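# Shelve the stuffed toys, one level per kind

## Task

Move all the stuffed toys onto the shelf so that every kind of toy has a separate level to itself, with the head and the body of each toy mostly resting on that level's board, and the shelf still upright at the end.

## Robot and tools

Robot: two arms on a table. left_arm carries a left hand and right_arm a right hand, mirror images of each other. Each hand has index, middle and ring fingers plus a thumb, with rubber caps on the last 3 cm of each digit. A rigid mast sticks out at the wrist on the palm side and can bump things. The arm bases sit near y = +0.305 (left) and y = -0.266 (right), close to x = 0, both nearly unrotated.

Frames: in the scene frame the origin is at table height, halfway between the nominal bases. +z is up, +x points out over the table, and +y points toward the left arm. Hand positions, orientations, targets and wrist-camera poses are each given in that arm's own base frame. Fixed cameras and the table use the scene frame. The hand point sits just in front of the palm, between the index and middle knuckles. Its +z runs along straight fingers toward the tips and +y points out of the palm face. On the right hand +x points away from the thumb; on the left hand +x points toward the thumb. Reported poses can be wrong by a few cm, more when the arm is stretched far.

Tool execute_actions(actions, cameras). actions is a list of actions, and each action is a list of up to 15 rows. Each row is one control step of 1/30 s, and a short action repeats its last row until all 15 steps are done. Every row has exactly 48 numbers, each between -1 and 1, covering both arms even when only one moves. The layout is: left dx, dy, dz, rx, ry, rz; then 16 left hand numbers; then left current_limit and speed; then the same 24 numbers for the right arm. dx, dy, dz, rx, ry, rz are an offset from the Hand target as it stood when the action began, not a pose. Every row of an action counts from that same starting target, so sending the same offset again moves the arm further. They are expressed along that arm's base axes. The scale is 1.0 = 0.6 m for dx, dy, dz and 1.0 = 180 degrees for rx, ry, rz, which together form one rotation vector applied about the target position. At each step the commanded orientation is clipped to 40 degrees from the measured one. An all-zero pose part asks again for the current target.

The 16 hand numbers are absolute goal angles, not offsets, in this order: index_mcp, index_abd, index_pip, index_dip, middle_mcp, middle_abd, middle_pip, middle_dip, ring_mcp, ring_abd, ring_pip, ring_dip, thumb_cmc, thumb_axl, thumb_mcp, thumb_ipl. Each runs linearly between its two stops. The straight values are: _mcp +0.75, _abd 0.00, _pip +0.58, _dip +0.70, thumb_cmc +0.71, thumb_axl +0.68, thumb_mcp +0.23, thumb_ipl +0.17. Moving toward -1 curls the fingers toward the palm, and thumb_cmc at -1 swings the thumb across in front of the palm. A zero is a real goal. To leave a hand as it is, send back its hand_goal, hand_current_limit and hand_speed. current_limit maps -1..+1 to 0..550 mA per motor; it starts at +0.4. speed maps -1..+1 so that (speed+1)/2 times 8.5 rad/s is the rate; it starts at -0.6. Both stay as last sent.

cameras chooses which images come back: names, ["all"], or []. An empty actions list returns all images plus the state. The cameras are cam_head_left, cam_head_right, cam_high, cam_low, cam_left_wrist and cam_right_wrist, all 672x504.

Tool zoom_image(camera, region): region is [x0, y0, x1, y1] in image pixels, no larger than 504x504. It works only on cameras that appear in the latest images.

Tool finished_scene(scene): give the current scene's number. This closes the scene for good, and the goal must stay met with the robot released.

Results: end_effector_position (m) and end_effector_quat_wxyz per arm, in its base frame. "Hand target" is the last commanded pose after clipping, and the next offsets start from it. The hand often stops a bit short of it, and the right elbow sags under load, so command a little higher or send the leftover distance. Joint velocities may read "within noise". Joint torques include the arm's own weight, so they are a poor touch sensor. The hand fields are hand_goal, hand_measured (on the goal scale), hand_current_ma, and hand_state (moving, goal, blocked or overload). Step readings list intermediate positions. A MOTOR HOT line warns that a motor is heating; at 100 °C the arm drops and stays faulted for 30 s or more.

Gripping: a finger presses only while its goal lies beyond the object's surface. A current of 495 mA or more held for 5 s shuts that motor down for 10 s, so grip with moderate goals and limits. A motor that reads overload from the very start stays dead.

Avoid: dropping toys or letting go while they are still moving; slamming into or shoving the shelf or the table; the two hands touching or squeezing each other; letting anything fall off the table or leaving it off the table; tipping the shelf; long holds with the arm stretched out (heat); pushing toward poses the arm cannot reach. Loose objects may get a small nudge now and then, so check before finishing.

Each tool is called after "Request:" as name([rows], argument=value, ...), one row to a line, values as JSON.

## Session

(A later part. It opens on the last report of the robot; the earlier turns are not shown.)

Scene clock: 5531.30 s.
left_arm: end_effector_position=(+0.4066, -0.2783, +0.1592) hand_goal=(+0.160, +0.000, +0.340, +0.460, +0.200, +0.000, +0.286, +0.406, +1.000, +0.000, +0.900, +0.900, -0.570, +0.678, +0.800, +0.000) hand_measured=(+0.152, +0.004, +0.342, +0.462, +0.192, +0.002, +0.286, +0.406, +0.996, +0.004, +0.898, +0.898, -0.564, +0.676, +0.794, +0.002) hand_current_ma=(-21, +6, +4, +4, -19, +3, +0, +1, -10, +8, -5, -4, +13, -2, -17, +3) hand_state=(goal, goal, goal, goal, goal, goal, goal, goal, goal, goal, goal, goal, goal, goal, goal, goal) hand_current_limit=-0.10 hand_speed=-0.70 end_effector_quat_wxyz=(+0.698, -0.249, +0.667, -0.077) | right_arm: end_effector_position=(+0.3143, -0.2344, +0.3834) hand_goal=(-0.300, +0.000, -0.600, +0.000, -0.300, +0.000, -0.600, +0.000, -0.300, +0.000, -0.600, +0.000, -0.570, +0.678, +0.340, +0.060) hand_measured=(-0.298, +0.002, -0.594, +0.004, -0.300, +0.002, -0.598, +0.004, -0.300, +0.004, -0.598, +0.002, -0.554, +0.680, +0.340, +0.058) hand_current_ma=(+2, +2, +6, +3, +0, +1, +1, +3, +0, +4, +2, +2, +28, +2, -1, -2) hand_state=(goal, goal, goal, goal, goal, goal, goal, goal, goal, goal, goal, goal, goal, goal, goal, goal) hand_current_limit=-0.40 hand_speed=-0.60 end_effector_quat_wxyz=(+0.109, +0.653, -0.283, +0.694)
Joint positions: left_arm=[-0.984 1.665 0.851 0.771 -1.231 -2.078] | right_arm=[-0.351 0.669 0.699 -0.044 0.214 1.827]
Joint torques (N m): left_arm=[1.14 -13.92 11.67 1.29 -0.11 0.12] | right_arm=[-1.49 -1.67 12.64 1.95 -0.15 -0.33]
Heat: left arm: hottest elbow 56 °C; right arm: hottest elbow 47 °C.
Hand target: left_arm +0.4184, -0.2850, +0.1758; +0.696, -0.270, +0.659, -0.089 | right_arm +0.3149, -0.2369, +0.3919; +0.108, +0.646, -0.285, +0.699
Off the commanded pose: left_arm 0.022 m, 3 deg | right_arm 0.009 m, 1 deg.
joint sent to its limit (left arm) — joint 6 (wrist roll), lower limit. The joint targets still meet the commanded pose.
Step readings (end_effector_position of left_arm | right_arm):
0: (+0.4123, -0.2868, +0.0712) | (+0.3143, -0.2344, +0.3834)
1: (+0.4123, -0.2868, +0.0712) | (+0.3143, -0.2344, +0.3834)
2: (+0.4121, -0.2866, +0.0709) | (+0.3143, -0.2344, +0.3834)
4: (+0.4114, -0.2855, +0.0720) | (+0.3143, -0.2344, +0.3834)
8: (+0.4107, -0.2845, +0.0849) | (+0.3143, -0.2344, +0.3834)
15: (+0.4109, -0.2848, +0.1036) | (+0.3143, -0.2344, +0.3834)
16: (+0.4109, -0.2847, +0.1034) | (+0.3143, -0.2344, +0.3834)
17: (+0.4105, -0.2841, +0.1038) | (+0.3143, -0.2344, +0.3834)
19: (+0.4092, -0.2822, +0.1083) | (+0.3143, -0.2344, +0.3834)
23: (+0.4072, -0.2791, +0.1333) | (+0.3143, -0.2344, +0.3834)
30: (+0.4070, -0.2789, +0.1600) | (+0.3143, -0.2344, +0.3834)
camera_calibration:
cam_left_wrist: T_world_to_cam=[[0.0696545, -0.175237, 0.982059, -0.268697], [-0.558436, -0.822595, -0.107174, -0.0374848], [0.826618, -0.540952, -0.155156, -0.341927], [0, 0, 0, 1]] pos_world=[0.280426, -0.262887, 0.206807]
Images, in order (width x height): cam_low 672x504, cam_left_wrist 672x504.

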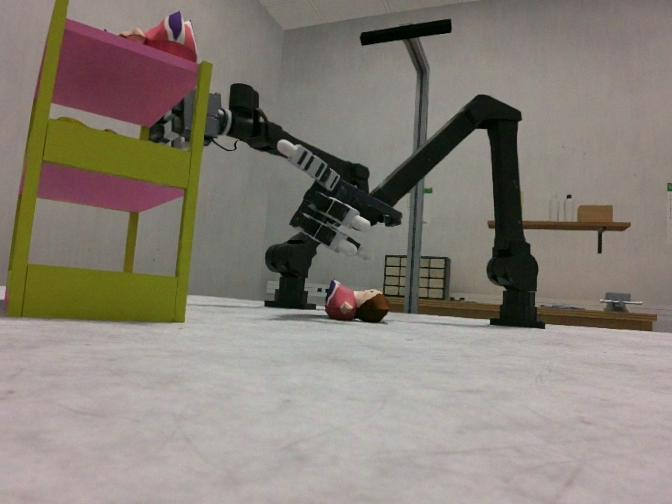

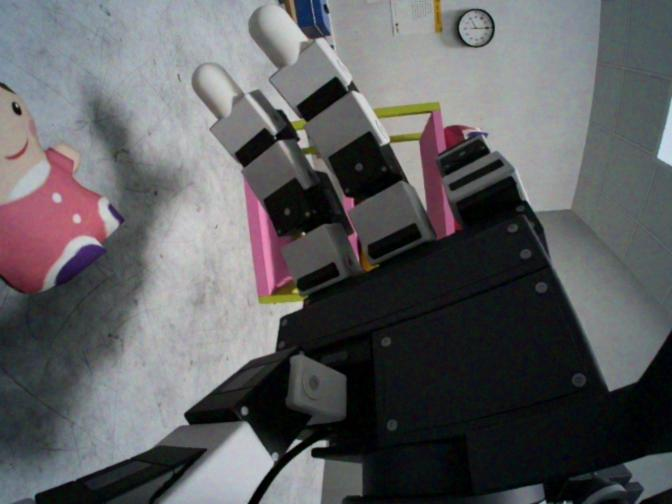

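Request:
execute_actions([
  [[-0.014,0.175,0.1236,0,0,0.0222,0.16,0,0.34,0.46,0.2,0,0.286,0.406,1,0,0.9,0.9,-0.57,0.678,0.8,0.0,-0.1,-0.7,0,0,0,0,0,0,-0.3,0,-0.6,0,-0.3,0,-0.6,0,-0.3,0,-0.6,0,-0.57,0.678,0.34,0.06,-0.4,-0.6]],
  [[-0.0167,0.1833,0.0833,0,0,0.0222,0.16,0,0.34,0.46,0.2,0,0.286,0.406,1,0,0.9,0.9,-0.57,0.678,0.8,0.0,-0.1,-0.7,0,0,0,0,0,0,-0.3,0,-0.6,0,-0.3,0,-0.6,0,-0.3,0,-0.6,0,-0.57,0.678,0.34,0.06,-0.4,-0.6]],
  [[-0.0167,0.1833,0.05,0,0,0.0278,0.16,0,0.34,0.46,0.2,0,0.286,0.406,1,0,0.9,0.9,-0.57,0.678,0.8,0.0,-0.1,-0.7,0.0167,0.1617,-0.02,0,0,0,-0.3,0,-0.6,0,-0.3,0,-0.6,0,-0.3,0,-0.6,0,-0.57,0.678,0.34,0.06,-0.4,-0.6]],
  [[-0.0333,0.1667,0.0167,0,0,0.0278,0.16,0,0.34,0.46,0.2,0,0.286,0.406,1,0,0.9,0.9,-0.57,0.678,0.8,0.0,-0.1,-0.7,0.0167,0.1833,-0.0333,0,0,0,-0.3,0,-0.6,0,-0.3,0,-0.6,0,-0.3,0,-0.6,0,-0.57,0.678,0.34,0.06,-0.4,-0.6]],
  [[-0.0667,0.15,0.0167,0,0,0.0389,0.16,0,0.34,0.46,0.2,0,0.286,0.406,1,0,0.9,0.9,-0.57,0.678,0.8,0.0,-0.1,-0.7,0.025,0.1833,-0.0333,0.0269,-0.008,0.0582,-0.3,0,-0.6,0,-0.3,0,-0.6,0,0.3,0,0.3,0.5,-0.57,0.678,0.34,0.06,-0.4,-0.5]],
  [[-0.1,0.1333,0.0167,0,0,0.0389,0.16,0,0.34,0.46,0.2,0,0.286,0.406,1,0,0.9,0.9,-0.57,0.678,0.8,0.0,-0.1,-0.7,0.0167,0.1833,-0.05,0.0269,-0.008,0.0582,0.12,0,0.34,0.46,0.1,0,0.286,0.406,1,0,0.9,0.9,-0.57,0.678,0.5,0.0,-0.4,-0.5]],
  [[-0.1167,0.1167,0,0,0,0.0389,0.16,0,0.34,0.46,0.2,0,0.286,0.406,1,0,0.9,0.9,-0.57,0.678,0.8,0.0,-0.1,-0.7,0.025,0.1667,-0.0667,0.0269,-0.008,0.0582,0.12,0,0.34,0.46,0.1,0,0.286,0.406,1,0,0.9,0.9,-0.57,0.678,0.5,0.0,-0.4,-0.5]],
  [[-0.1333,0.1083,0,0,0,0.0333,0.16,0,0.34,0.46,0.2,0,0.286,0.406,1,0,0.9,0.9,-0.57,0.678,0.8,0.0,-0.1,-0.7,0,0,0,0,0,0,0.12,0,0.34,0.46,0.1,0,0.286,0.406,1,0,0.9,0.9,-0.57,0.678,0.5,0.0,-0.4,-0.5]],
], cameras=["all"])

Scene clock: 5569.27 s.
left_arm: end_effector_position=(+0.1161, +0.4274, +0.3133) hand_goal=(+0.160, +0.000, +0.340, +0.460, +0.200, +0.000, +0.286, +0.406, +1.000, +0.000, +0.900, +0.900, -0.570, +0.678, +0.800, +0.000) hand_measured=(+0.156, +0.004, +0.342, +0.462, +0.196, +0.004, +0.286, +0.406, +0.996, +0.004, +0.898, +0.898, -0.564, +0.676, +0.798, +0.002) hand_current_ma=(-7, +7, +2, +4, -7, +5, +0, +1, -11, +8, -3, -4, +14, -4, -5, +3) hand_state=(goal, goal, goal, goal, goal, goal, goal, goal, goal, goal, goal, goal, goal, goal, goal, goal) hand_current_limit=-0.10 hand_speed=-0.70 end_effector_quat_wxyz=(+0.650, -0.523, +0.525, +0.172) | right_arm: end_effector_position=(+0.3621, +0.2736, +0.2397) hand_goal=(+0.120, +0.000, +0.340, +0.460, +0.100, +0.000, +0.286, +0.406, +1.000, +0.000, +0.900, +0.900, -0.570, +0.678, +0.500, +0.000) hand_measured=(+0.116, +0.002, +0.336, +0.456, +0.096, +0.002, +0.284, +0.402, +0.994, +0.004, +0.896, +0.898, -0.554, +0.678, +0.498, +0.002) hand_current_ma=(-4, +2, -3, -3, -4, +1, -2, -3, -6, +4, -3, -2, +27, +0, -3, +2) hand_state=(goal, goal, goal, goal, goal, goal, goal, goal, goal, goal, goal, goal, goal, goal, goal, goal) hand_current_limit=-0.40 hand_speed=-0.50 end_effector_quat_wxyz=(-0.144, +0.702, -0.159, +0.679)
Joint positions: left_arm=[1.245 0.824 0.68 0.045 0.203 -2.076] | right_arm=[1.063 1.333 0.76 0.497 1.077 2.069]
Joint torques (N m): left_arm=[0.62 -3.43 18.19 3.43 0.07 0.12] | right_arm=[-1.44 -7.71 14.74 2.14 -0.06 -0.14]
Heat: left arm: hottest elbow 59 °C; right arm: hottest elbow 47 °C.
Hand target: left_arm +0.1200, +0.4448, +0.3600; +0.677, -0.502, +0.506, +0.184 | right_arm +0.3751, +0.2900, +0.2699; -0.177, +0.681, -0.188, +0.685
Off the commanded pose: left_arm 0.050 m, 5 deg | right_arm 0.037 m, 6 deg.
joint sent to its limit (left arm) — joint 6 (wrist roll), lower limit. The joint targets are off in position, not in orientation.
joint sent to its limit (right arm) — joint 6 (wrist roll), upper limit. The joint targets still meet the commanded pose.
Step readings (end_effector_position of left_arm | right_arm):
0: (+0.4066, -0.2783, +0.1592) | (+0.3143, -0.2344, +0.3834)
1: (+0.4067, -0.2781, +0.1593) | (+0.3143, -0.2344, +0.3834)
2: (+0.4082, -0.2754, +0.1610) | (+0.3143, -0.2344, +0.3834)
4: (+0.4082, -0.2635, +0.1674) | (+0.3143, -0.2344, +0.3834)
8: (+0.4074, -0.2110, +0.2050) | (+0.3143, -0.2344, +0.3834)
15: (+0.4078, -0.1780, +0.2508) | (+0.3143, -0.2344, +0.3834)
16: (+0.4079, -0.1781, +0.2503) | (+0.3143, -0.2344, +0.3834)
17: (+0.4089, -0.1753, +0.2489) | (+0.3143, -0.2344, +0.3834)
19: (+0.4083, -0.1629, +0.2472) | (+0.3143, -0.2344, +0.3834)
23: (+0.4004, -0.1040, +0.2644) | (+0.3143, -0.2344, +0.3834)
30: (+0.3945, -0.0698, +0.2949) | (+0.3143, -0.2344, +0.3834)
31: (+0.3949, -0.0702, +0.2942) | (+0.3137, -0.2346, +0.3833)
32: (+0.3969, -0.0676, +0.2930) | (+0.3099, -0.2342, +0.3834)
34: (+0.3996, -0.0542, +0.2925) | (+0.3101, -0.2191, +0.3842)
38: (+0.3893, +0.0076, +0.3072) | (+0.3219, -0.1665, +0.3868)
45: (+0.3834, +0.0375, +0.3218) | (+0.3215, -0.1434, +0.3843)
46: (+0.3841, +0.0371, +0.3209) | (+0.3209, -0.1430, +0.3838)
47: (+0.3863, +0.0394, +0.3197) | (+0.3166, -0.1413, +0.3825)
49: (+0.3881, +0.0534, +0.3194) | (+0.3160, -0.1211, +0.3797)
53: (+0.3708, +0.1111, +0.3264) | (+0.3271, -0.0603, +0.3692)
60: (+0.3658, +0.1354, +0.3323) | (+0.3340, -0.0330, +0.3544)
61: (+0.3663, +0.1352, +0.3319) | (+0.3341, -0.0325, +0.3541)
62: (+0.3671, +0.1379, +0.3312) | (+0.3334, -0.0287, +0.3533)
64: (+0.3635, +0.1524, +0.3298) | (+0.3353, -0.0067, +0.3495)
68: (+0.3349, +0.2046, +0.3324) | (+0.3400, +0.0528, +0.3326)
75: (+0.3266, +0.2243, +0.3342) | (+0.3439, +0.0729, +0.3163)
76: (+0.3274, +0.2241, +0.3342) | (+0.3438, +0.0731, +0.3164)
77: (+0.3276, +0.2264, +0.3335) | (+0.3435, +0.0769, +0.3156)
79: (+0.3203, +0.2397, +0.3316) | (+0.3432, +0.0976, +0.3102)
83: (+0.2787, +0.2856, +0.3320) | (+0.3406, +0.1556, +0.2872)
90: (+0.2663, +0.3019, +0.3325) | (+0.3452, +0.1752, +0.2708)
91: (+0.2671, +0.3018, +0.3325) | (+0.3457, +0.1760, +0.2719)
92: (+0.2669, +0.3039, +0.3323) | (+0.3472, +0.1807, +0.2726)
94: (+0.2572, +0.3156, +0.3319) | (+0.3512, +0.2002, +0.2712)
98: (+0.2069, +0.3534, +0.3315) | (+0.3530, +0.2543, +0.2540)
105: (+0.1942, +0.3670, +0.3249) | (+0.3583, +0.2706, +0.2322)
106: (+0.1954, +0.3674, +0.3235) | (+0.3589, +0.2706, +0.2328)
107: (+0.1957, +0.3693, +0.3219) | (+0.3596, +0.2709, +0.2339)
109: (+0.1844, +0.3784, +0.3192) | (+0.3607, +0.2717, +0.2362)
113: (+0.1260, +0.4073, +0.3142) | (+0.3620, +0.2734, +0.2395)
120: (+0.1143, +0.4254, +0.3102) | (+0.3621, +0.2736, +0.2397)
camera_calibration:
cam_left_wrist: T_world_to_cam=[[0.165653, 0.0269188, 0.985817, -0.374869], [0.198629, -0.980052, -0.00661552, 0.345237], [0.965974, 0.196908, -0.167696, -0.0236935], [0, 0, 0, 1]] pos_world=[0.0164116, 0.353106, 0.367862]
cam_right_wrist: T_world_to_cam=[[-0.046344, -0.24517, -0.968372, 0.345904], [-0.716223, 0.683914, -0.138875, 0.0582514], [0.696331, 0.687134, -0.207292, -0.26733], [0, 0, 0, 1]] pos_world=[0.243902, 0.228658, 0.287638]

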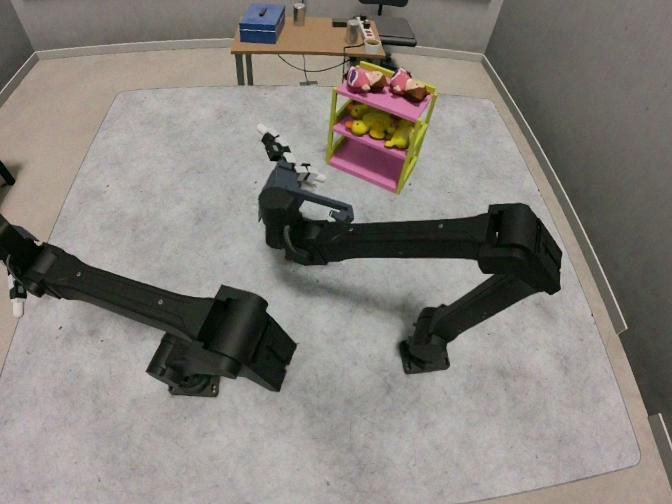

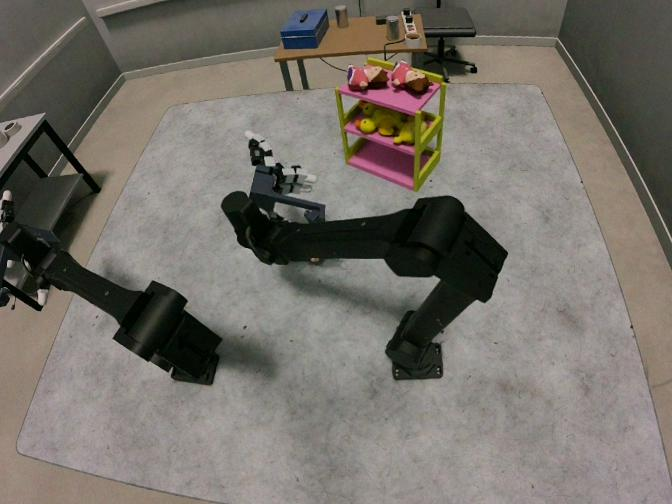

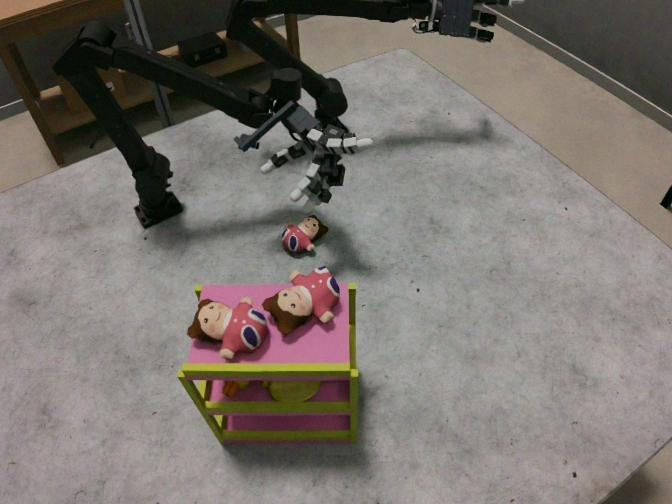

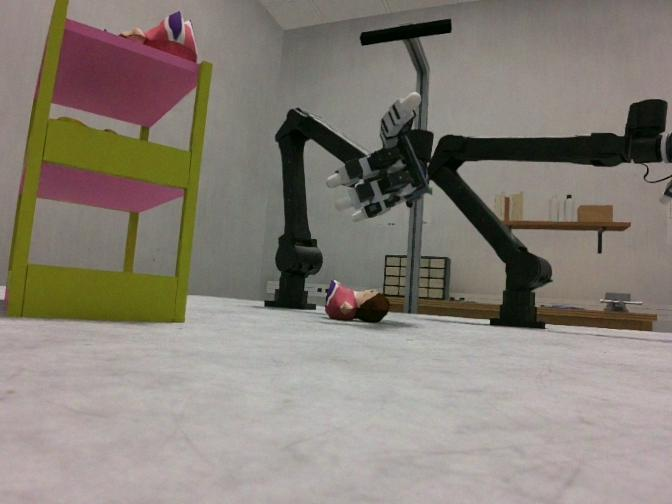

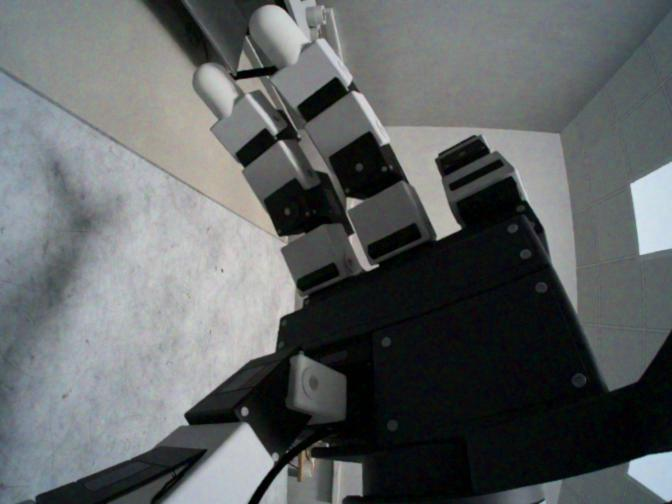

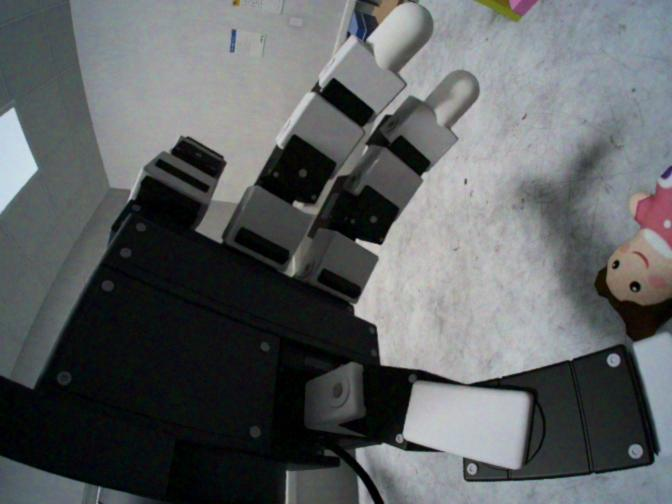

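Request:
zoom_image(camera="cam_high", region=[240, 180, 380, 285])

Request:
zoom_image(camera="cam_right_wrist", region=[560, 120, 672, 380])

Scaled by 3.600 from the camera's 672x504 image, which has a finer 960x720 frame.

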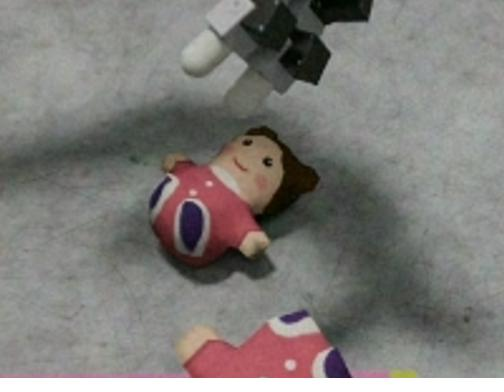

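Scaled by 1.938 from the camera's 672x504 image, which has a finer 960x720 frame.

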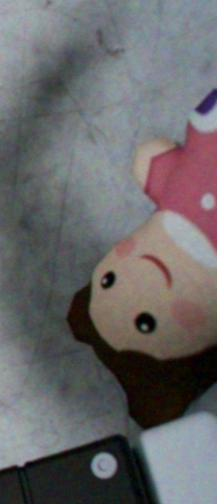

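Request:
execute_actions([
  [[0,0,-0.1,0,0,0,0.16,0,0.34,0.46,0.2,0,0.286,0.406,1,0,0.9,0.9,-0.57,0.678,0.8,0.0,-0.1,-0.7,0.01,0.0533,-0.1167,0,0,0.1,0.12,0,0.34,0.46,0.1,0,0.286,0.406,1,0,0.9,0.9,-0.57,0.678,0.6,0.0,-0.4,-0.5]],
], cameras=["cam_right_wrist","cam_high","cam_low"])

Scene clock: 5597.37 s.
left_arm: end_effector_position=(+0.1205, +0.4400, +0.2913) hand_goal=(+0.160, +0.000, +0.340, +0.460, +0.200, +0.000, +0.286, +0.406, +1.000, +0.000, +0.900, +0.900, -0.570, +0.678, +0.800, +0.000) hand_measured=(+0.156, +0.004, +0.342, +0.462, +0.196, +0.004, +0.286, +0.406, +0.996, +0.004, +0.898, +0.898, -0.564, +0.676, +0.798, +0.002) hand_current_ma=(-7, +7, +2, +4, -7, +5, +0, +1, -11, +8, -3, -4, +14, -4, -5, +3) hand_state=(goal, goal, goal, goal, goal, goal, goal, goal, goal, goal, goal, goal, goal, goal, goal, goal) hand_current_limit=-0.10 hand_speed=-0.70 end_effector_quat_wxyz=(+0.668, -0.506, +0.514, +0.180) | right_arm: end_effector_position=(+0.3786, +0.3224, +0.1973) hand_goal=(+0.120, +0.000, +0.340, +0.460, +0.100, +0.000, +0.286, +0.406, +1.000, +0.000, +0.900, +0.900, -0.570, +0.678, +0.600, +0.000) hand_measured=(+0.116, +0.002, +0.336, +0.456, +0.098, +0.002, +0.284, +0.402, +0.994, +0.004, +0.896, +0.898, -0.554, +0.678, +0.596, +0.002) hand_current_ma=(-3, +2, -3, -3, -3, +1, -2, -3, -7, +4, -3, -2, +27, +0, -7, +2) hand_state=(goal, goal, goal, goal, goal, goal, goal, goal, goal, goal, goal, goal, goal, goal, goal, goal) hand_current_limit=-0.40 hand_speed=-0.50 end_effector_quat_wxyz=(-0.271, +0.707, -0.068, +0.650)
Joint positions: left_arm=[1.245 0.881 0.61 0.229 0.204 -2.076] | right_arm=[1.044 1.407 0.675 0.72 0.744 2.07]
Joint torques (N m): left_arm=[0.44 -4.31 12.45 3.4 0.01 0.1] | right_arm=[-1.49 -8 8.57 2.55 -0.14 -0.14]
Heat: left arm: hottest elbow 62 °C; right arm: hottest elbow 48 °C.
Hand target: left_arm +0.1201, +0.4449, +0.3001; +0.677, -0.501, +0.506, +0.184 | right_arm +0.3810, +0.3219, +0.1998; -0.282, +0.702, -0.080, +0.649
Off the commanded pose: left_arm 0.010 m, 2 deg | right_arm 0.004 m, 2 deg.
joint sent to its limit (left arm) — joint 6 (wrist roll), lower limit. The joint targets still meet the commanded pose.
joint sent to its limit (right arm) — joint 6 (wrist roll), upper limit. The joint targets still meet the commanded pose.
Step readings (end_effector_position of left_arm | right_arm):
0: (+0.1161, +0.4274, +0.3133) | (+0.3621, +0.2736, +0.2397)
1: (+0.1162, +0.4276, +0.3135) | (+0.3627, +0.2750, +0.2398)
2: (+0.1167, +0.4291, +0.3162) | (+0.3666, +0.2836, +0.2402)
4: (+0.1183, +0.4336, +0.3207) | (+0.3732, +0.3048, +0.2404)
8: (+0.1198, +0.4381, +0.3139) | (+0.3740, +0.3225, +0.2235)
15: (+0.1202, +0.4391, +0.2888) | (+0.3770, +0.3220, +0.1954)
camera_calibration:
cam_right_wrist: T_world_to_cam=[[0.0391488, -0.184855, -0.981986, 0.26855], [-0.890629, 0.439109, -0.118167, 0.171623], [0.453043, 0.879211, -0.147446, -0.302666], [0, 0, 0, 1]] pos_world=[0.27946, 0.240389, 0.239366]
Images, in order (width x height): cam_high 672x504, cam_low 672x504, cam_right_wrist 672x504.

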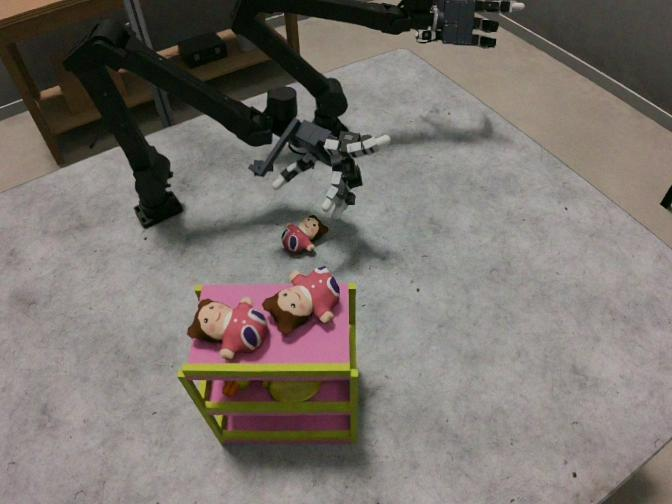

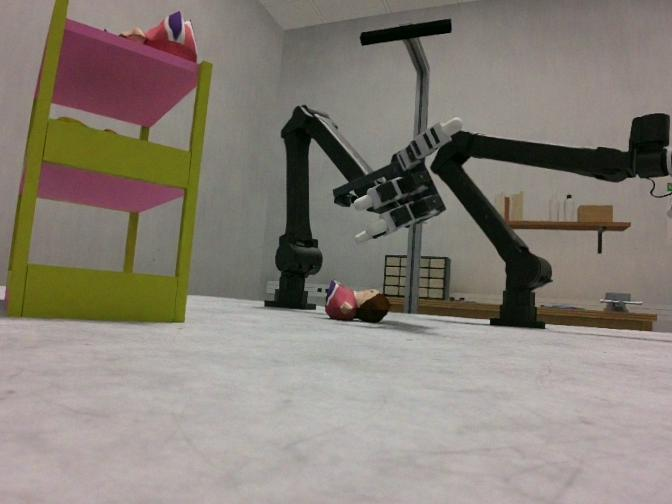

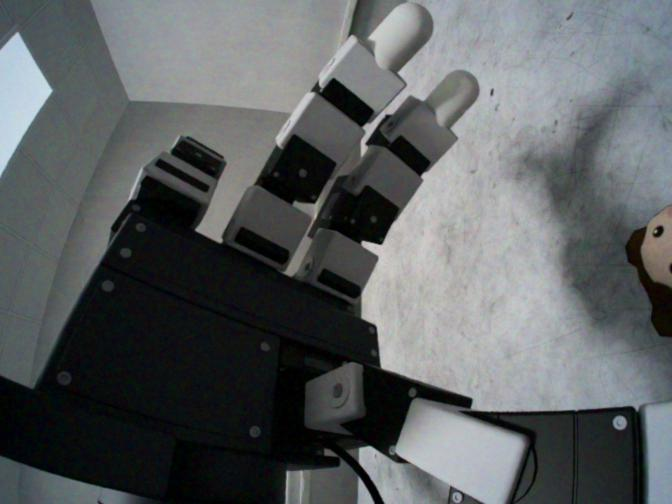

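Request:
execute_actions([
  [[0,0,0,0,0,0,0.16,0,0.34,0.46,0.2,0,0.286,0.406,1,0,0.9,0.9,-0.57,0.678,0.8,0.0,-0.1,-0.7,0,0,-0.125,0,0,0,0.14,0,0.34,0.46,0.15,0,0.286,0.406,1,0,0.9,0.9,-0.57,0.678,0.6,0.0,-0.4,-0.5]],
], cameras=["cam_right_wrist","cam_high","cam_low"])

Request:
zoom_image(camera="cam_high", region=[240, 180, 380, 285])

Scene clock: 5605.73 s.
left_arm: end_effector_position=(+0.1205, +0.4400, +0.2913) hand_goal=(+0.160, +0.000, +0.340, +0.460, +0.200, +0.000, +0.286, +0.406, +1.000, +0.000, +0.900, +0.900, -0.570, +0.678, +0.800, +0.000) hand_measured=(+0.156, +0.004, +0.342, +0.462, +0.196, +0.004, +0.286, +0.406, +0.996, +0.004, +0.898, +0.898, -0.564, +0.676, +0.798, +0.002) hand_current_ma=(-7, +7, +2, +4, -7, +5, +0, +1, -11, +8, -3, -4, +14, -4, -5, +3) hand_state=(goal, goal, goal, goal, goal, goal, goal, goal, goal, goal, goal, goal, goal, goal, goal, goal) hand_current_limit=-0.10 hand_speed=-0.70 end_effector_quat_wxyz=(+0.668, -0.506, +0.514, +0.180) | right_arm: end_effector_position=(+0.3769, +0.3197, +0.1166) hand_goal=(+0.140, +0.000, +0.340, +0.460, +0.150, +0.000, +0.286, +0.406, +1.000, +0.000, +0.900, +0.900, -0.570, +0.678, +0.600, +0.000) hand_measured=(+0.134, +0.002, +0.336, +0.456, +0.144, +0.002, +0.284, +0.402, +0.994, +0.004, +0.896, +0.898, -0.554, +0.678, +0.596, +0.002) hand_current_ma=(-9, +2, -3, -3, -9, +1, -2, -3, -7, +4, -3, -2, +26, +0, -6, +2) hand_state=(goal, goal, goal, goal, goal, goal, goal, goal, goal, goal, goal, goal, goal, goal, goal, goal) hand_current_limit=-0.40 hand_speed=-0.50 end_effector_quat_wxyz=(-0.267, +0.711, -0.065, +0.647)
Joint positions: left_arm=[1.245 0.881 0.61 0.229 0.204 -2.076] | right_arm=[1.044 1.616 0.602 0.988 0.744 2.071]
Joint torques (N m): left_arm=[0.56 -3.96 12.44 3.41 0.01 0.09] | right_arm=[-1.44 -9 7.31 2.51 -0.11 -0.16]
Heat: left arm: hottest elbow 63 °C; right arm: hottest elbow 47 °C.
Hand target: left_arm +0.1201, +0.4449, +0.3001; +0.677, -0.501, +0.506, +0.184 | right_arm +0.3810, +0.3220, +0.1249; -0.282, +0.702, -0.080, +0.649
Off the commanded pose: left_arm 0.010 m, 2 deg | right_arm 0.009 m, 3 deg.
joint sent to its limit (left arm) — joint 6 (wrist roll), lower limit. The joint targets still meet the commanded pose.
joint sent to its limit (right arm) — joint 6 (wrist roll), upper limit. The joint targets still meet the commanded pose.
Step readings (end_effector_position of left_arm | right_arm):
0: (+0.1205, +0.4400, +0.2913) | (+0.3786, +0.3224, +0.1973)
1: (+0.1205, +0.4400, +0.2913) | (+0.3786, +0.3225, +0.1973)
2: (+0.1205, +0.4400, +0.2913) | (+0.3788, +0.3229, +0.1968)
4: (+0.1205, +0.4400, +0.2913) | (+0.3795, +0.3240, +0.1888)
8: (+0.1205, +0.4400, +0.2913) | (+0.3774, +0.3203, +0.1446)
15: (+0.1205, +0.4400, +0.2913) | (+0.3763, +0.3186, +0.1139)
camera_calibration:
cam_right_wrist: T_world_to_cam=[[0.0320936, -0.196107, -0.980057, 0.194823], [-0.891846, 0.437038, -0.116655, 0.162716], [0.451199, 0.877804, -0.160871, -0.308723], [0, 0, 0, 1]] pos_world=[0.278161, 0.238091, 0.160254]
Images, in order (width x height): cam_high 672x504, cam_low 672x504, cam_right_wrist 672x504.

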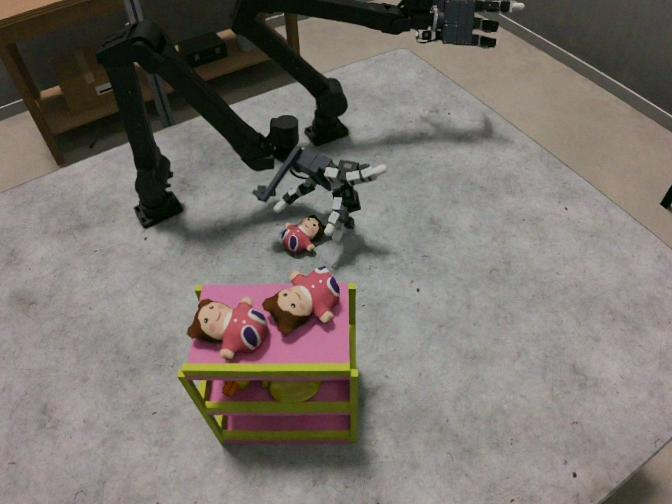

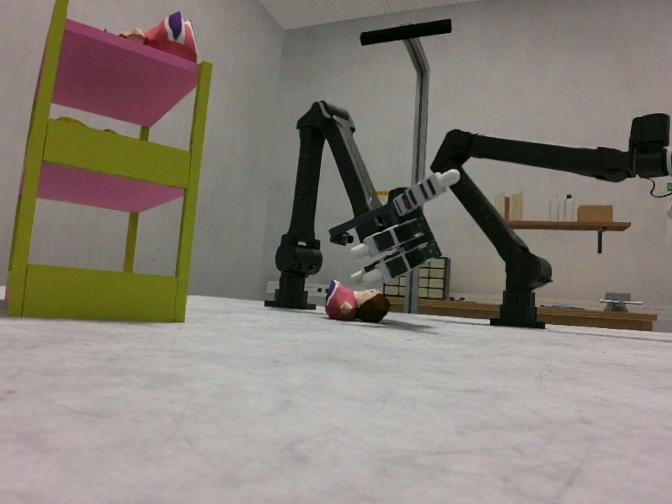

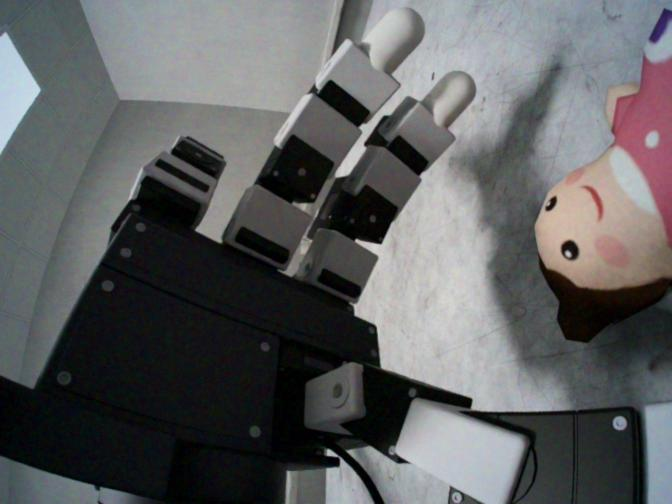

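Scaled by 3.600 from the camera's 672x504 image, which has a finer 960x720 frame.

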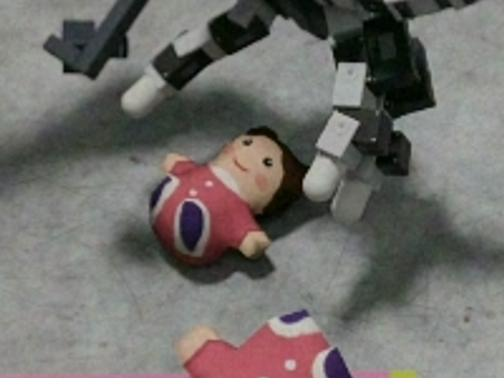

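Request:
execute_actions([
  [[0,0,0,0,0,0,0.16,0,0.34,0.46,0.2,0,0.286,0.406,1,0,0.9,0.9,-0.57,0.678,0.8,0.0,-0.1,-0.7,0.0017,-0.005,0.025,0,0,-0.092,0.14,0,0.34,0.46,0.15,0,0.286,0.406,1,0,0.9,0.9,-0.57,0.678,0.6,0.0,-0.4,-0.5]],
], cameras=["cam_right_wrist","cam_high","cam_low"])

Request:
zoom_image(camera="cam_high", region=[240, 180, 380, 285])

Scene clock: 5631.10 s.
left_arm: end_effector_position=(+0.1205, +0.4400, +0.2913) hand_goal=(+0.160, +0.000, +0.340, +0.460, +0.200, +0.000, +0.286, +0.406, +1.000, +0.000, +0.900, +0.900, -0.570, +0.678, +0.800, +0.000) hand_measured=(+0.156, +0.004, +0.342, +0.462, +0.196, +0.004, +0.286, +0.406, +0.996, +0.004, +0.898, +0.898, -0.564, +0.676, +0.798, +0.002) hand_current_ma=(-7, +7, +2, +4, -7, +5, +0, +1, -11, +8, -3, -4, +14, -4, -5, +3) hand_state=(goal, goal, goal, goal, goal, goal, goal, goal, goal, goal, goal, goal, goal, goal, goal, goal) hand_current_limit=-0.10 hand_speed=-0.70 end_effector_quat_wxyz=(+0.668, -0.506, +0.514, +0.180) | right_arm: end_effector_position=(+0.3748, +0.3016, +0.1284) hand_goal=(+0.140, +0.000, +0.340, +0.460, +0.150, +0.000, +0.286, +0.406, +1.000, +0.000, +0.900, +0.900, -0.570, +0.678, +0.600, +0.000) hand_measured=(+0.136, +0.002, +0.338, +0.456, +0.146, +0.002, +0.284, +0.402, +0.996, +0.004, +0.896, +0.898, -0.554, +0.678, +0.596, +0.002) hand_current_ma=(-4, +2, -2, -3, -3, +2, -1, -3, -5, +4, -3, -2, +26, +0, -6, +2) hand_state=(goal, goal, goal, goal, goal, goal, goal, goal, goal, goal, goal, goal, goal, goal, goal, goal) hand_current_limit=-0.40 hand_speed=-0.50 end_effector_quat_wxyz=(-0.172, +0.690, -0.168, +0.683)
Joint positions: left_arm=[1.245 0.881 0.61 0.229 0.204 -2.076] | right_arm=[1.068 1.654 0.702 0.935 1.061 2.072]
Joint torques (N m): left_arm=[0.62 -4.37 12.53 3.54 0.04 0.11] | right_arm=[-0.03 -8.94 11 0.9 0.19 -0.18]
Heat: left arm: hottest elbow 63 °C; right arm: hottest elbow 43 °C.
Hand target: left_arm +0.1201, +0.4449, +0.3001; +0.677, -0.501, +0.506, +0.184 | right_arm +0.3821, +0.3190, +0.1399; -0.185, +0.683, -0.180, +0.683
Off the commanded pose: left_arm 0.010 m, 2 deg | right_arm 0.022 m, 2 deg.
joint sent to its limit (left arm) — joint 6 (wrist roll), lower limit. The joint targets still meet the commanded pose.
joint sent to its limit (right arm) — joint 6 (wrist roll), upper limit. The joint targets still meet the commanded pose.
Step readings (end_effector_position of left_arm | right_arm):
0: (+0.1205, +0.4400, +0.2913) | (+0.3769, +0.3197, +0.1166)
1: (+0.1205, +0.4400, +0.2913) | (+0.3768, +0.3181, +0.1166)
2: (+0.1205, +0.4400, +0.2913) | (+0.3754, +0.3109, +0.1172)
4: (+0.1205, +0.4400, +0.2913) | (+0.3711, +0.2949, +0.1189)
8: (+0.1205, +0.4400, +0.2913) | (+0.3718, +0.2933, +0.1229)
15: (+0.1205, +0.4400, +0.2913) | (+0.3750, +0.3023, +0.1300)
camera_calibration:
cam_right_wrist: T_world_to_cam=[[-0.0153807, -0.193731, -0.980934, 0.220031], [-0.726347, 0.676379, -0.122194, 0.0366377], [0.687156, 0.710619, -0.151119, -0.329186], [0, 0, 0, 1]] pos_world=[0.256198, 0.251772, 0.170566]
Images, in order (width x height): cam_high 672x504, cam_low 672x504, cam_right_wrist 672x504.

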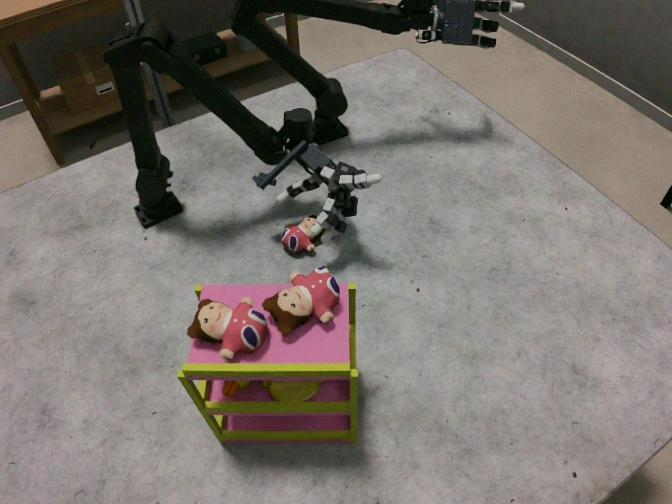

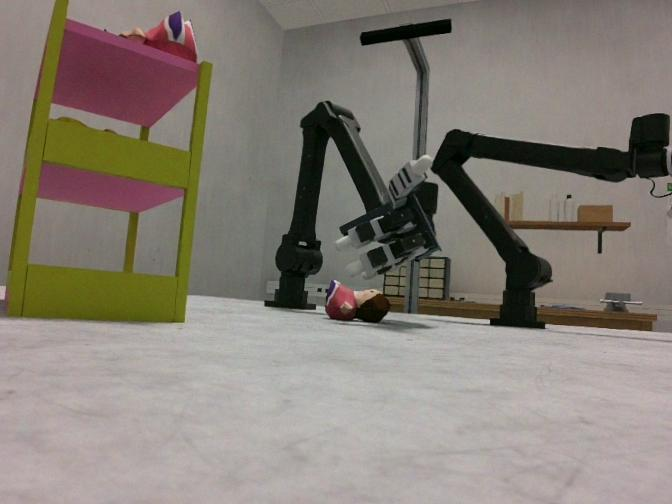

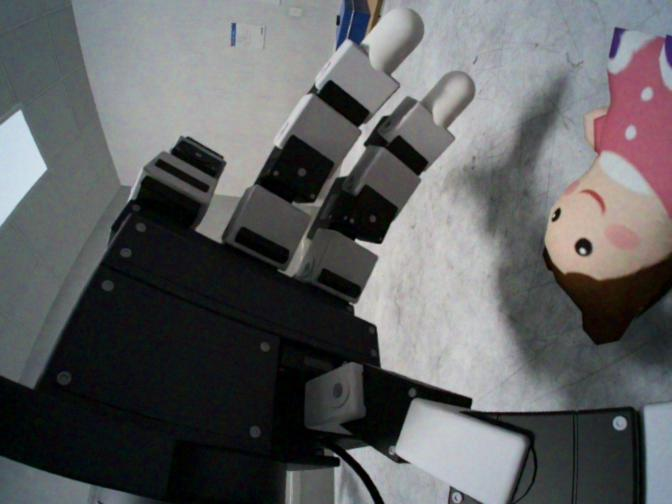

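Scaled by 3.600 from the camera's 672x504 image, which has a finer 960x720 frame.

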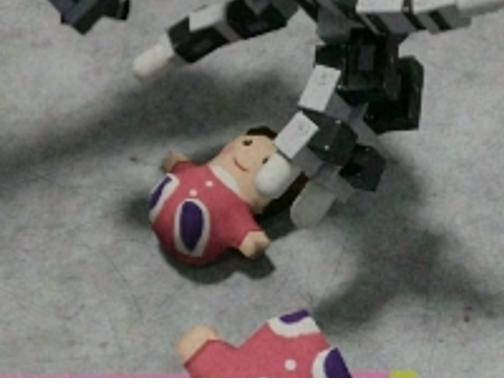

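Request:
execute_actions([
  [[0,0,0,0,0,0,0.16,0,0.34,0.46,0.2,0,0.286,0.406,1,0,0.9,0.9,-0.57,0.678,0.8,0.0,-0.1,-0.7,-0.005,-0.0033,-0.07,0,0,0,0.14,0,0.34,0.46,0.15,0,0.286,0.406,1,0,0.9,0.9,-0.57,0.678,0.6,0.0,-0.4,-0.5]],
], cameras=["cam_right_wrist","cam_high","cam_low"])

Request:
zoom_image(camera="cam_high", region=[240, 180, 380, 285])

Scene clock: 5646.20 s.
left_arm: end_effector_position=(+0.1205, +0.4400, +0.2913) hand_goal=(+0.160, +0.000, +0.340, +0.460, +0.200, +0.000, +0.286, +0.406, +1.000, +0.000, +0.900, +0.900, -0.570, +0.678, +0.800, +0.000) hand_measured=(+0.156, +0.004, +0.342, +0.462, +0.196, +0.004, +0.286, +0.406, +0.996, +0.004, +0.898, +0.898, -0.564, +0.676, +0.798, +0.002) hand_current_ma=(-7, +7, +2, +4, -7, +5, +0, +1, -11, +8, -3, -4, +14, -4, -5, +3) hand_state=(goal, goal, goal, goal, goal, goal, goal, goal, goal, goal, goal, goal, goal, goal, goal, goal) hand_current_limit=-0.10 hand_speed=-0.70 end_effector_quat_wxyz=(+0.668, -0.506, +0.514, +0.180) | right_arm: end_effector_position=(+0.3759, +0.3046, +0.0868) hand_goal=(+0.140, +0.000, +0.340, +0.460, +0.150, +0.000, +0.286, +0.406, +1.000, +0.000, +0.900, +0.900, -0.570, +0.678, +0.600, +0.000) hand_measured=(+0.136, +0.002, +0.338, +0.456, +0.146, +0.002, +0.284, +0.402, +0.996, +0.004, +0.896, +0.898, -0.554, +0.678, +0.596, +0.002) hand_current_ma=(-4, +2, -2, -3, -3, +2, -1, -3, -5, +4, -3, -2, +26, +0, -6, +2) hand_state=(goal, goal, goal, goal, goal, goal, goal, goal, goal, goal, goal, goal, goal, goal, goal, goal) hand_current_limit=-0.40 hand_speed=-0.50 end_effector_quat_wxyz=(-0.164, +0.694, -0.164, +0.681)
Joint positions: left_arm=[1.245 0.881 0.61 0.229 0.204 -2.076] | right_arm=[1.069 1.776 0.702 1.037 1.065 2.072]
Joint torques (N m): left_arm=[0.5 -4.48 12.37 3.45 0.03 0.12] | right_arm=[-0.38 -10.46 8.03 2.07 0.2 -0.16]
Heat: left arm: hottest elbow 63 °C; right arm: hottest elbow 43 °C.
Hand target: left_arm +0.1201, +0.4449, +0.3001; +0.677, -0.501, +0.506, +0.184 | right_arm +0.3791, +0.3170, +0.0979; -0.185, +0.683, -0.180, +0.683
Off the commanded pose: left_arm 0.010 m, 2 deg | right_arm 0.017 m, 3 deg.
joint sent to its limit (left arm) — joint 6 (wrist roll), lower limit. The joint targets still meet the commanded pose.
joint sent to its limit (right arm) — joint 6 (wrist roll), upper limit. The joint targets still meet the commanded pose.
Step readings (end_effector_position of left_arm | right_arm):
0: (+0.1205, +0.4400, +0.2913) | (+0.3748, +0.3016, +0.1284)
1: (+0.1205, +0.4400, +0.2913) | (+0.3748, +0.3016, +0.1282)
2: (+0.1205, +0.4400, +0.2913) | (+0.3748, +0.3017, +0.1270)
4: (+0.1205, +0.4400, +0.2913) | (+0.3755, +0.3031, +0.1207)
8: (+0.1205, +0.4400, +0.2913) | (+0.3758, +0.3043, +0.0963)
15: (+0.1205, +0.4400, +0.2913) | (+0.3758, +0.3044, +0.0865)
camera_calibration:
cam_right_wrist: T_world_to_cam=[[-0.0253349, -0.211067, -0.977143, 0.188595], [-0.725783, 0.676058, -0.127214, 0.030722], [0.687457, 0.705971, -0.170317, -0.335475], [0, 0, 0, 1]] pos_world=[0.2577, 0.255872, 0.131056]
Images, in order (width x height): cam_high 672x504, cam_low 672x504, cam_right_wrist 672x504.

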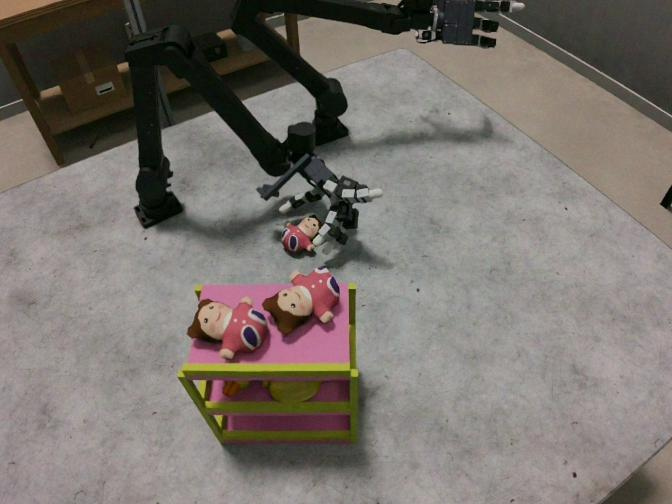

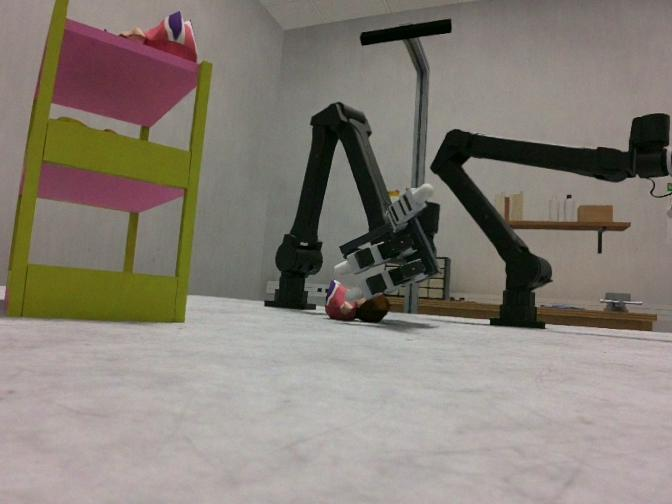

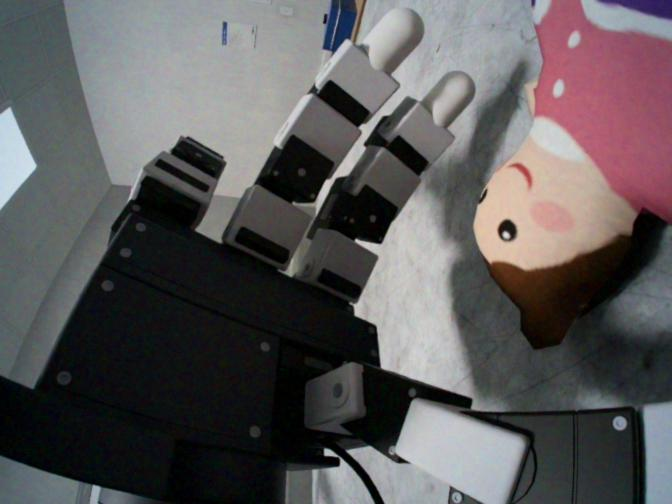

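Scaled by 3.600 from the camera's 672x504 image, which has a finer 960x720 frame.

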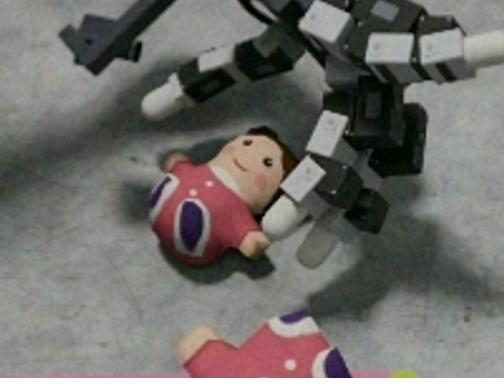

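Request:
execute_actions([
  [[0,0,0,0,0,0,0.16,0,0.34,0.46,0.2,0,0.286,0.406,1,0,0.9,0.9,-0.57,0.678,0.8,0.0,-0.1,-0.7,-0.015,0.024,0.0,0,0,0,0.14,0,0.34,0.46,0.15,0,0.286,0.406,1,0,0.9,0.9,-0.57,0.678,0.6,0.0,-0.4,-0.5]],
  [[0,0,0,0,0,0,0.16,0,0.34,0.46,0.2,0,0.286,0.406,1,0,0.9,0.9,-0.57,0.678,0.8,0.0,-0.1,-0.7,0,0,-0.024,0,0,0,0.14,0,0.34,0.46,0.15,0,0.286,0.406,1,0,0.9,0.9,-0.57,0.678,0.6,0.0,-0.4,-0.5]],
], cameras=["cam_right_wrist","cam_high","cam_low"])

Request:
zoom_image(camera="cam_high", region=[240, 180, 380, 285])

Scene clock: 5669.87 s.
left_arm: end_effector_position=(+0.1205, +0.4400, +0.2913) hand_goal=(+0.160, +0.000, +0.340, +0.460, +0.200, +0.000, +0.286, +0.406, +1.000, +0.000, +0.900, +0.900, -0.570, +0.678, +0.800, +0.000) hand_measured=(+0.156, +0.004, +0.342, +0.462, +0.196, +0.004, +0.286, +0.406, +0.996, +0.004, +0.898, +0.898, -0.564, +0.676, +0.798, +0.002) hand_current_ma=(-7, +7, +2, +4, -7, +5, +0, +1, -11, +8, -3, -4, +14, -4, -5, +3) hand_state=(goal, goal, goal, goal, goal, goal, goal, goal, goal, goal, goal, goal, goal, goal, goal, goal) hand_current_limit=-0.10 hand_speed=-0.70 end_effector_quat_wxyz=(+0.668, -0.506, +0.514, +0.180) | right_arm: end_effector_position=(+0.3622, +0.3134, +0.0713) hand_goal=(+0.140, +0.000, +0.340, +0.460, +0.150, +0.000, +0.286, +0.406, +1.000, +0.000, +0.900, +0.900, -0.570, +0.678, +0.600, +0.000) hand_measured=(+0.136, +0.002, +0.338, +0.456, +0.146, +0.002, +0.284, +0.402, +0.996, +0.004, +0.896, +0.898, -0.554, +0.678, +0.596, +0.002) hand_current_ma=(-4, +2, -2, -3, -3, +2, -1, -3, -5, +4, -3, -2, +26, +0, -6, +2) hand_state=(goal, goal, goal, goal, goal, goal, goal, goal, goal, goal, goal, goal, goal, goal, goal, goal) hand_current_limit=-0.40 hand_speed=-0.50 end_effector_quat_wxyz=(-0.161, +0.697, -0.159, +0.680)
Joint positions: left_arm=[1.245 0.881 0.61 0.229 0.204 -2.076] | right_arm=[1.108 1.822 0.704 1.07 1.099 2.072]
Joint torques (N m): left_arm=[0.32 -4.37 12.48 3.48 0.02 0.11] | right_arm=[-0.44 -9.93 9.06 2.17 0.21 -0.16]
Heat: left arm: hottest elbow 62 °C; right arm: hottest elbow 42 °C.
Hand target: left_arm +0.1201, +0.4449, +0.3001; +0.677, -0.501, +0.506, +0.184 | right_arm +0.3701, +0.3313, +0.0833; -0.185, +0.684, -0.180, +0.683
Off the commanded pose: left_arm 0.010 m, 2 deg | right_arm 0.023 m, 4 deg.
joint sent to its limit (left arm) — joint 6 (wrist roll), lower limit. The joint targets still meet the commanded pose.
joint sent to its limit (right arm) — joint 6 (wrist roll), upper limit. The joint targets still meet the commanded pose.
Step readings (end_effector_position of left_arm | right_arm):
0: (+0.1205, +0.4400, +0.2913) | (+0.3759, +0.3046, +0.0868)
1: (+0.1205, +0.4400, +0.2913) | (+0.3758, +0.3046, +0.0868)
2: (+0.1205, +0.4400, +0.2913) | (+0.3749, +0.3041, +0.0869)
4: (+0.1205, +0.4400, +0.2913) | (+0.3718, +0.3044, +0.0870)
8: (+0.1205, +0.4400, +0.2913) | (+0.3651, +0.3100, +0.0870)
15: (+0.1205, +0.4400, +0.2913) | (+0.3620, +0.3130, +0.0871)
16: (+0.1205, +0.4400, +0.2913) | (+0.3619, +0.3129, +0.0869)
17: (+0.1205, +0.4400, +0.2913) | (+0.3620, +0.3130, +0.0866)
19: (+0.1205, +0.4400, +0.2913) | (+0.3622, +0.3134, +0.0839)
23: (+0.1205, +0.4400, +0.2913) | (+0.3622, +0.3135, +0.0748)
30: (+0.1205, +0.4400, +0.2913) | (+0.3621, +0.3133, +0.0712)
camera_calibration:
cam_right_wrist: T_world_to_cam=[[-0.0282467, -0.221758, -0.974692, 0.179198], [-0.729376, 0.671335, -0.131602, 0.0158373], [0.683529, 0.7072, -0.180708, -0.333106], [0, 0, 0, 1]] pos_world=[0.244301, 0.264679, 0.116552]
Images, in order (width x height): cam_high 672x504, cam_low 672x504, cam_right_wrist 672x504.

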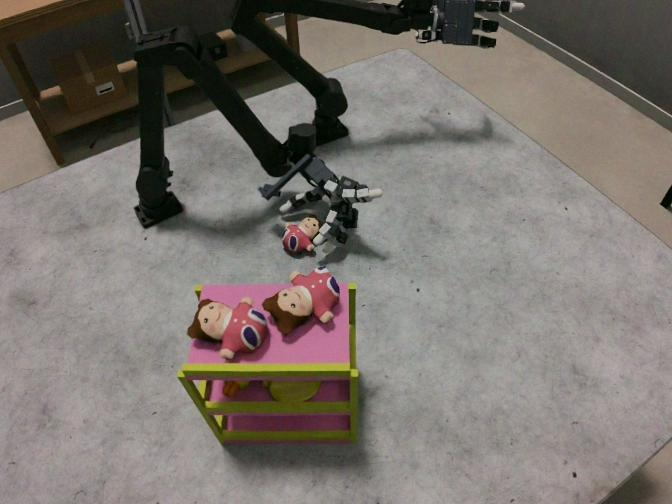

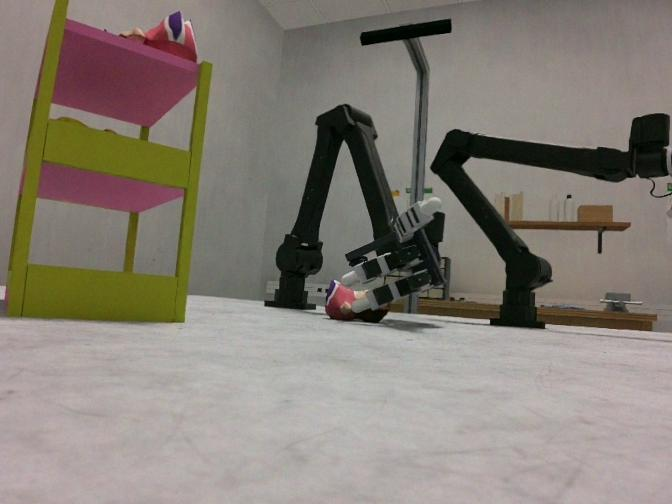

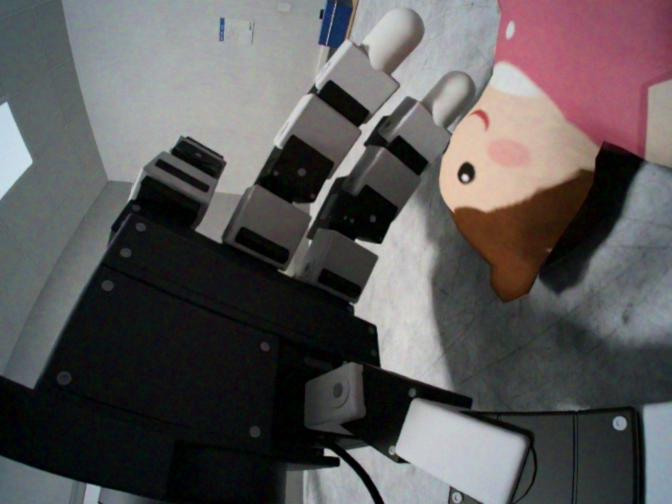

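Scaled by 3.600 from the camera's 672x504 image, which has a finer 960x720 frame.

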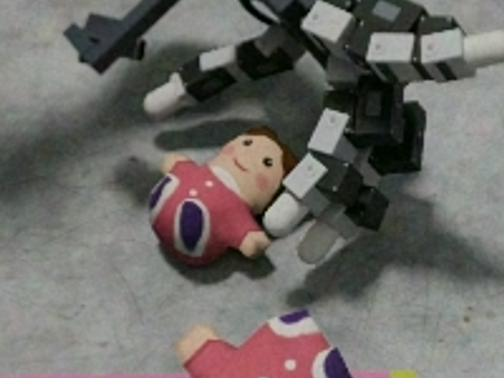

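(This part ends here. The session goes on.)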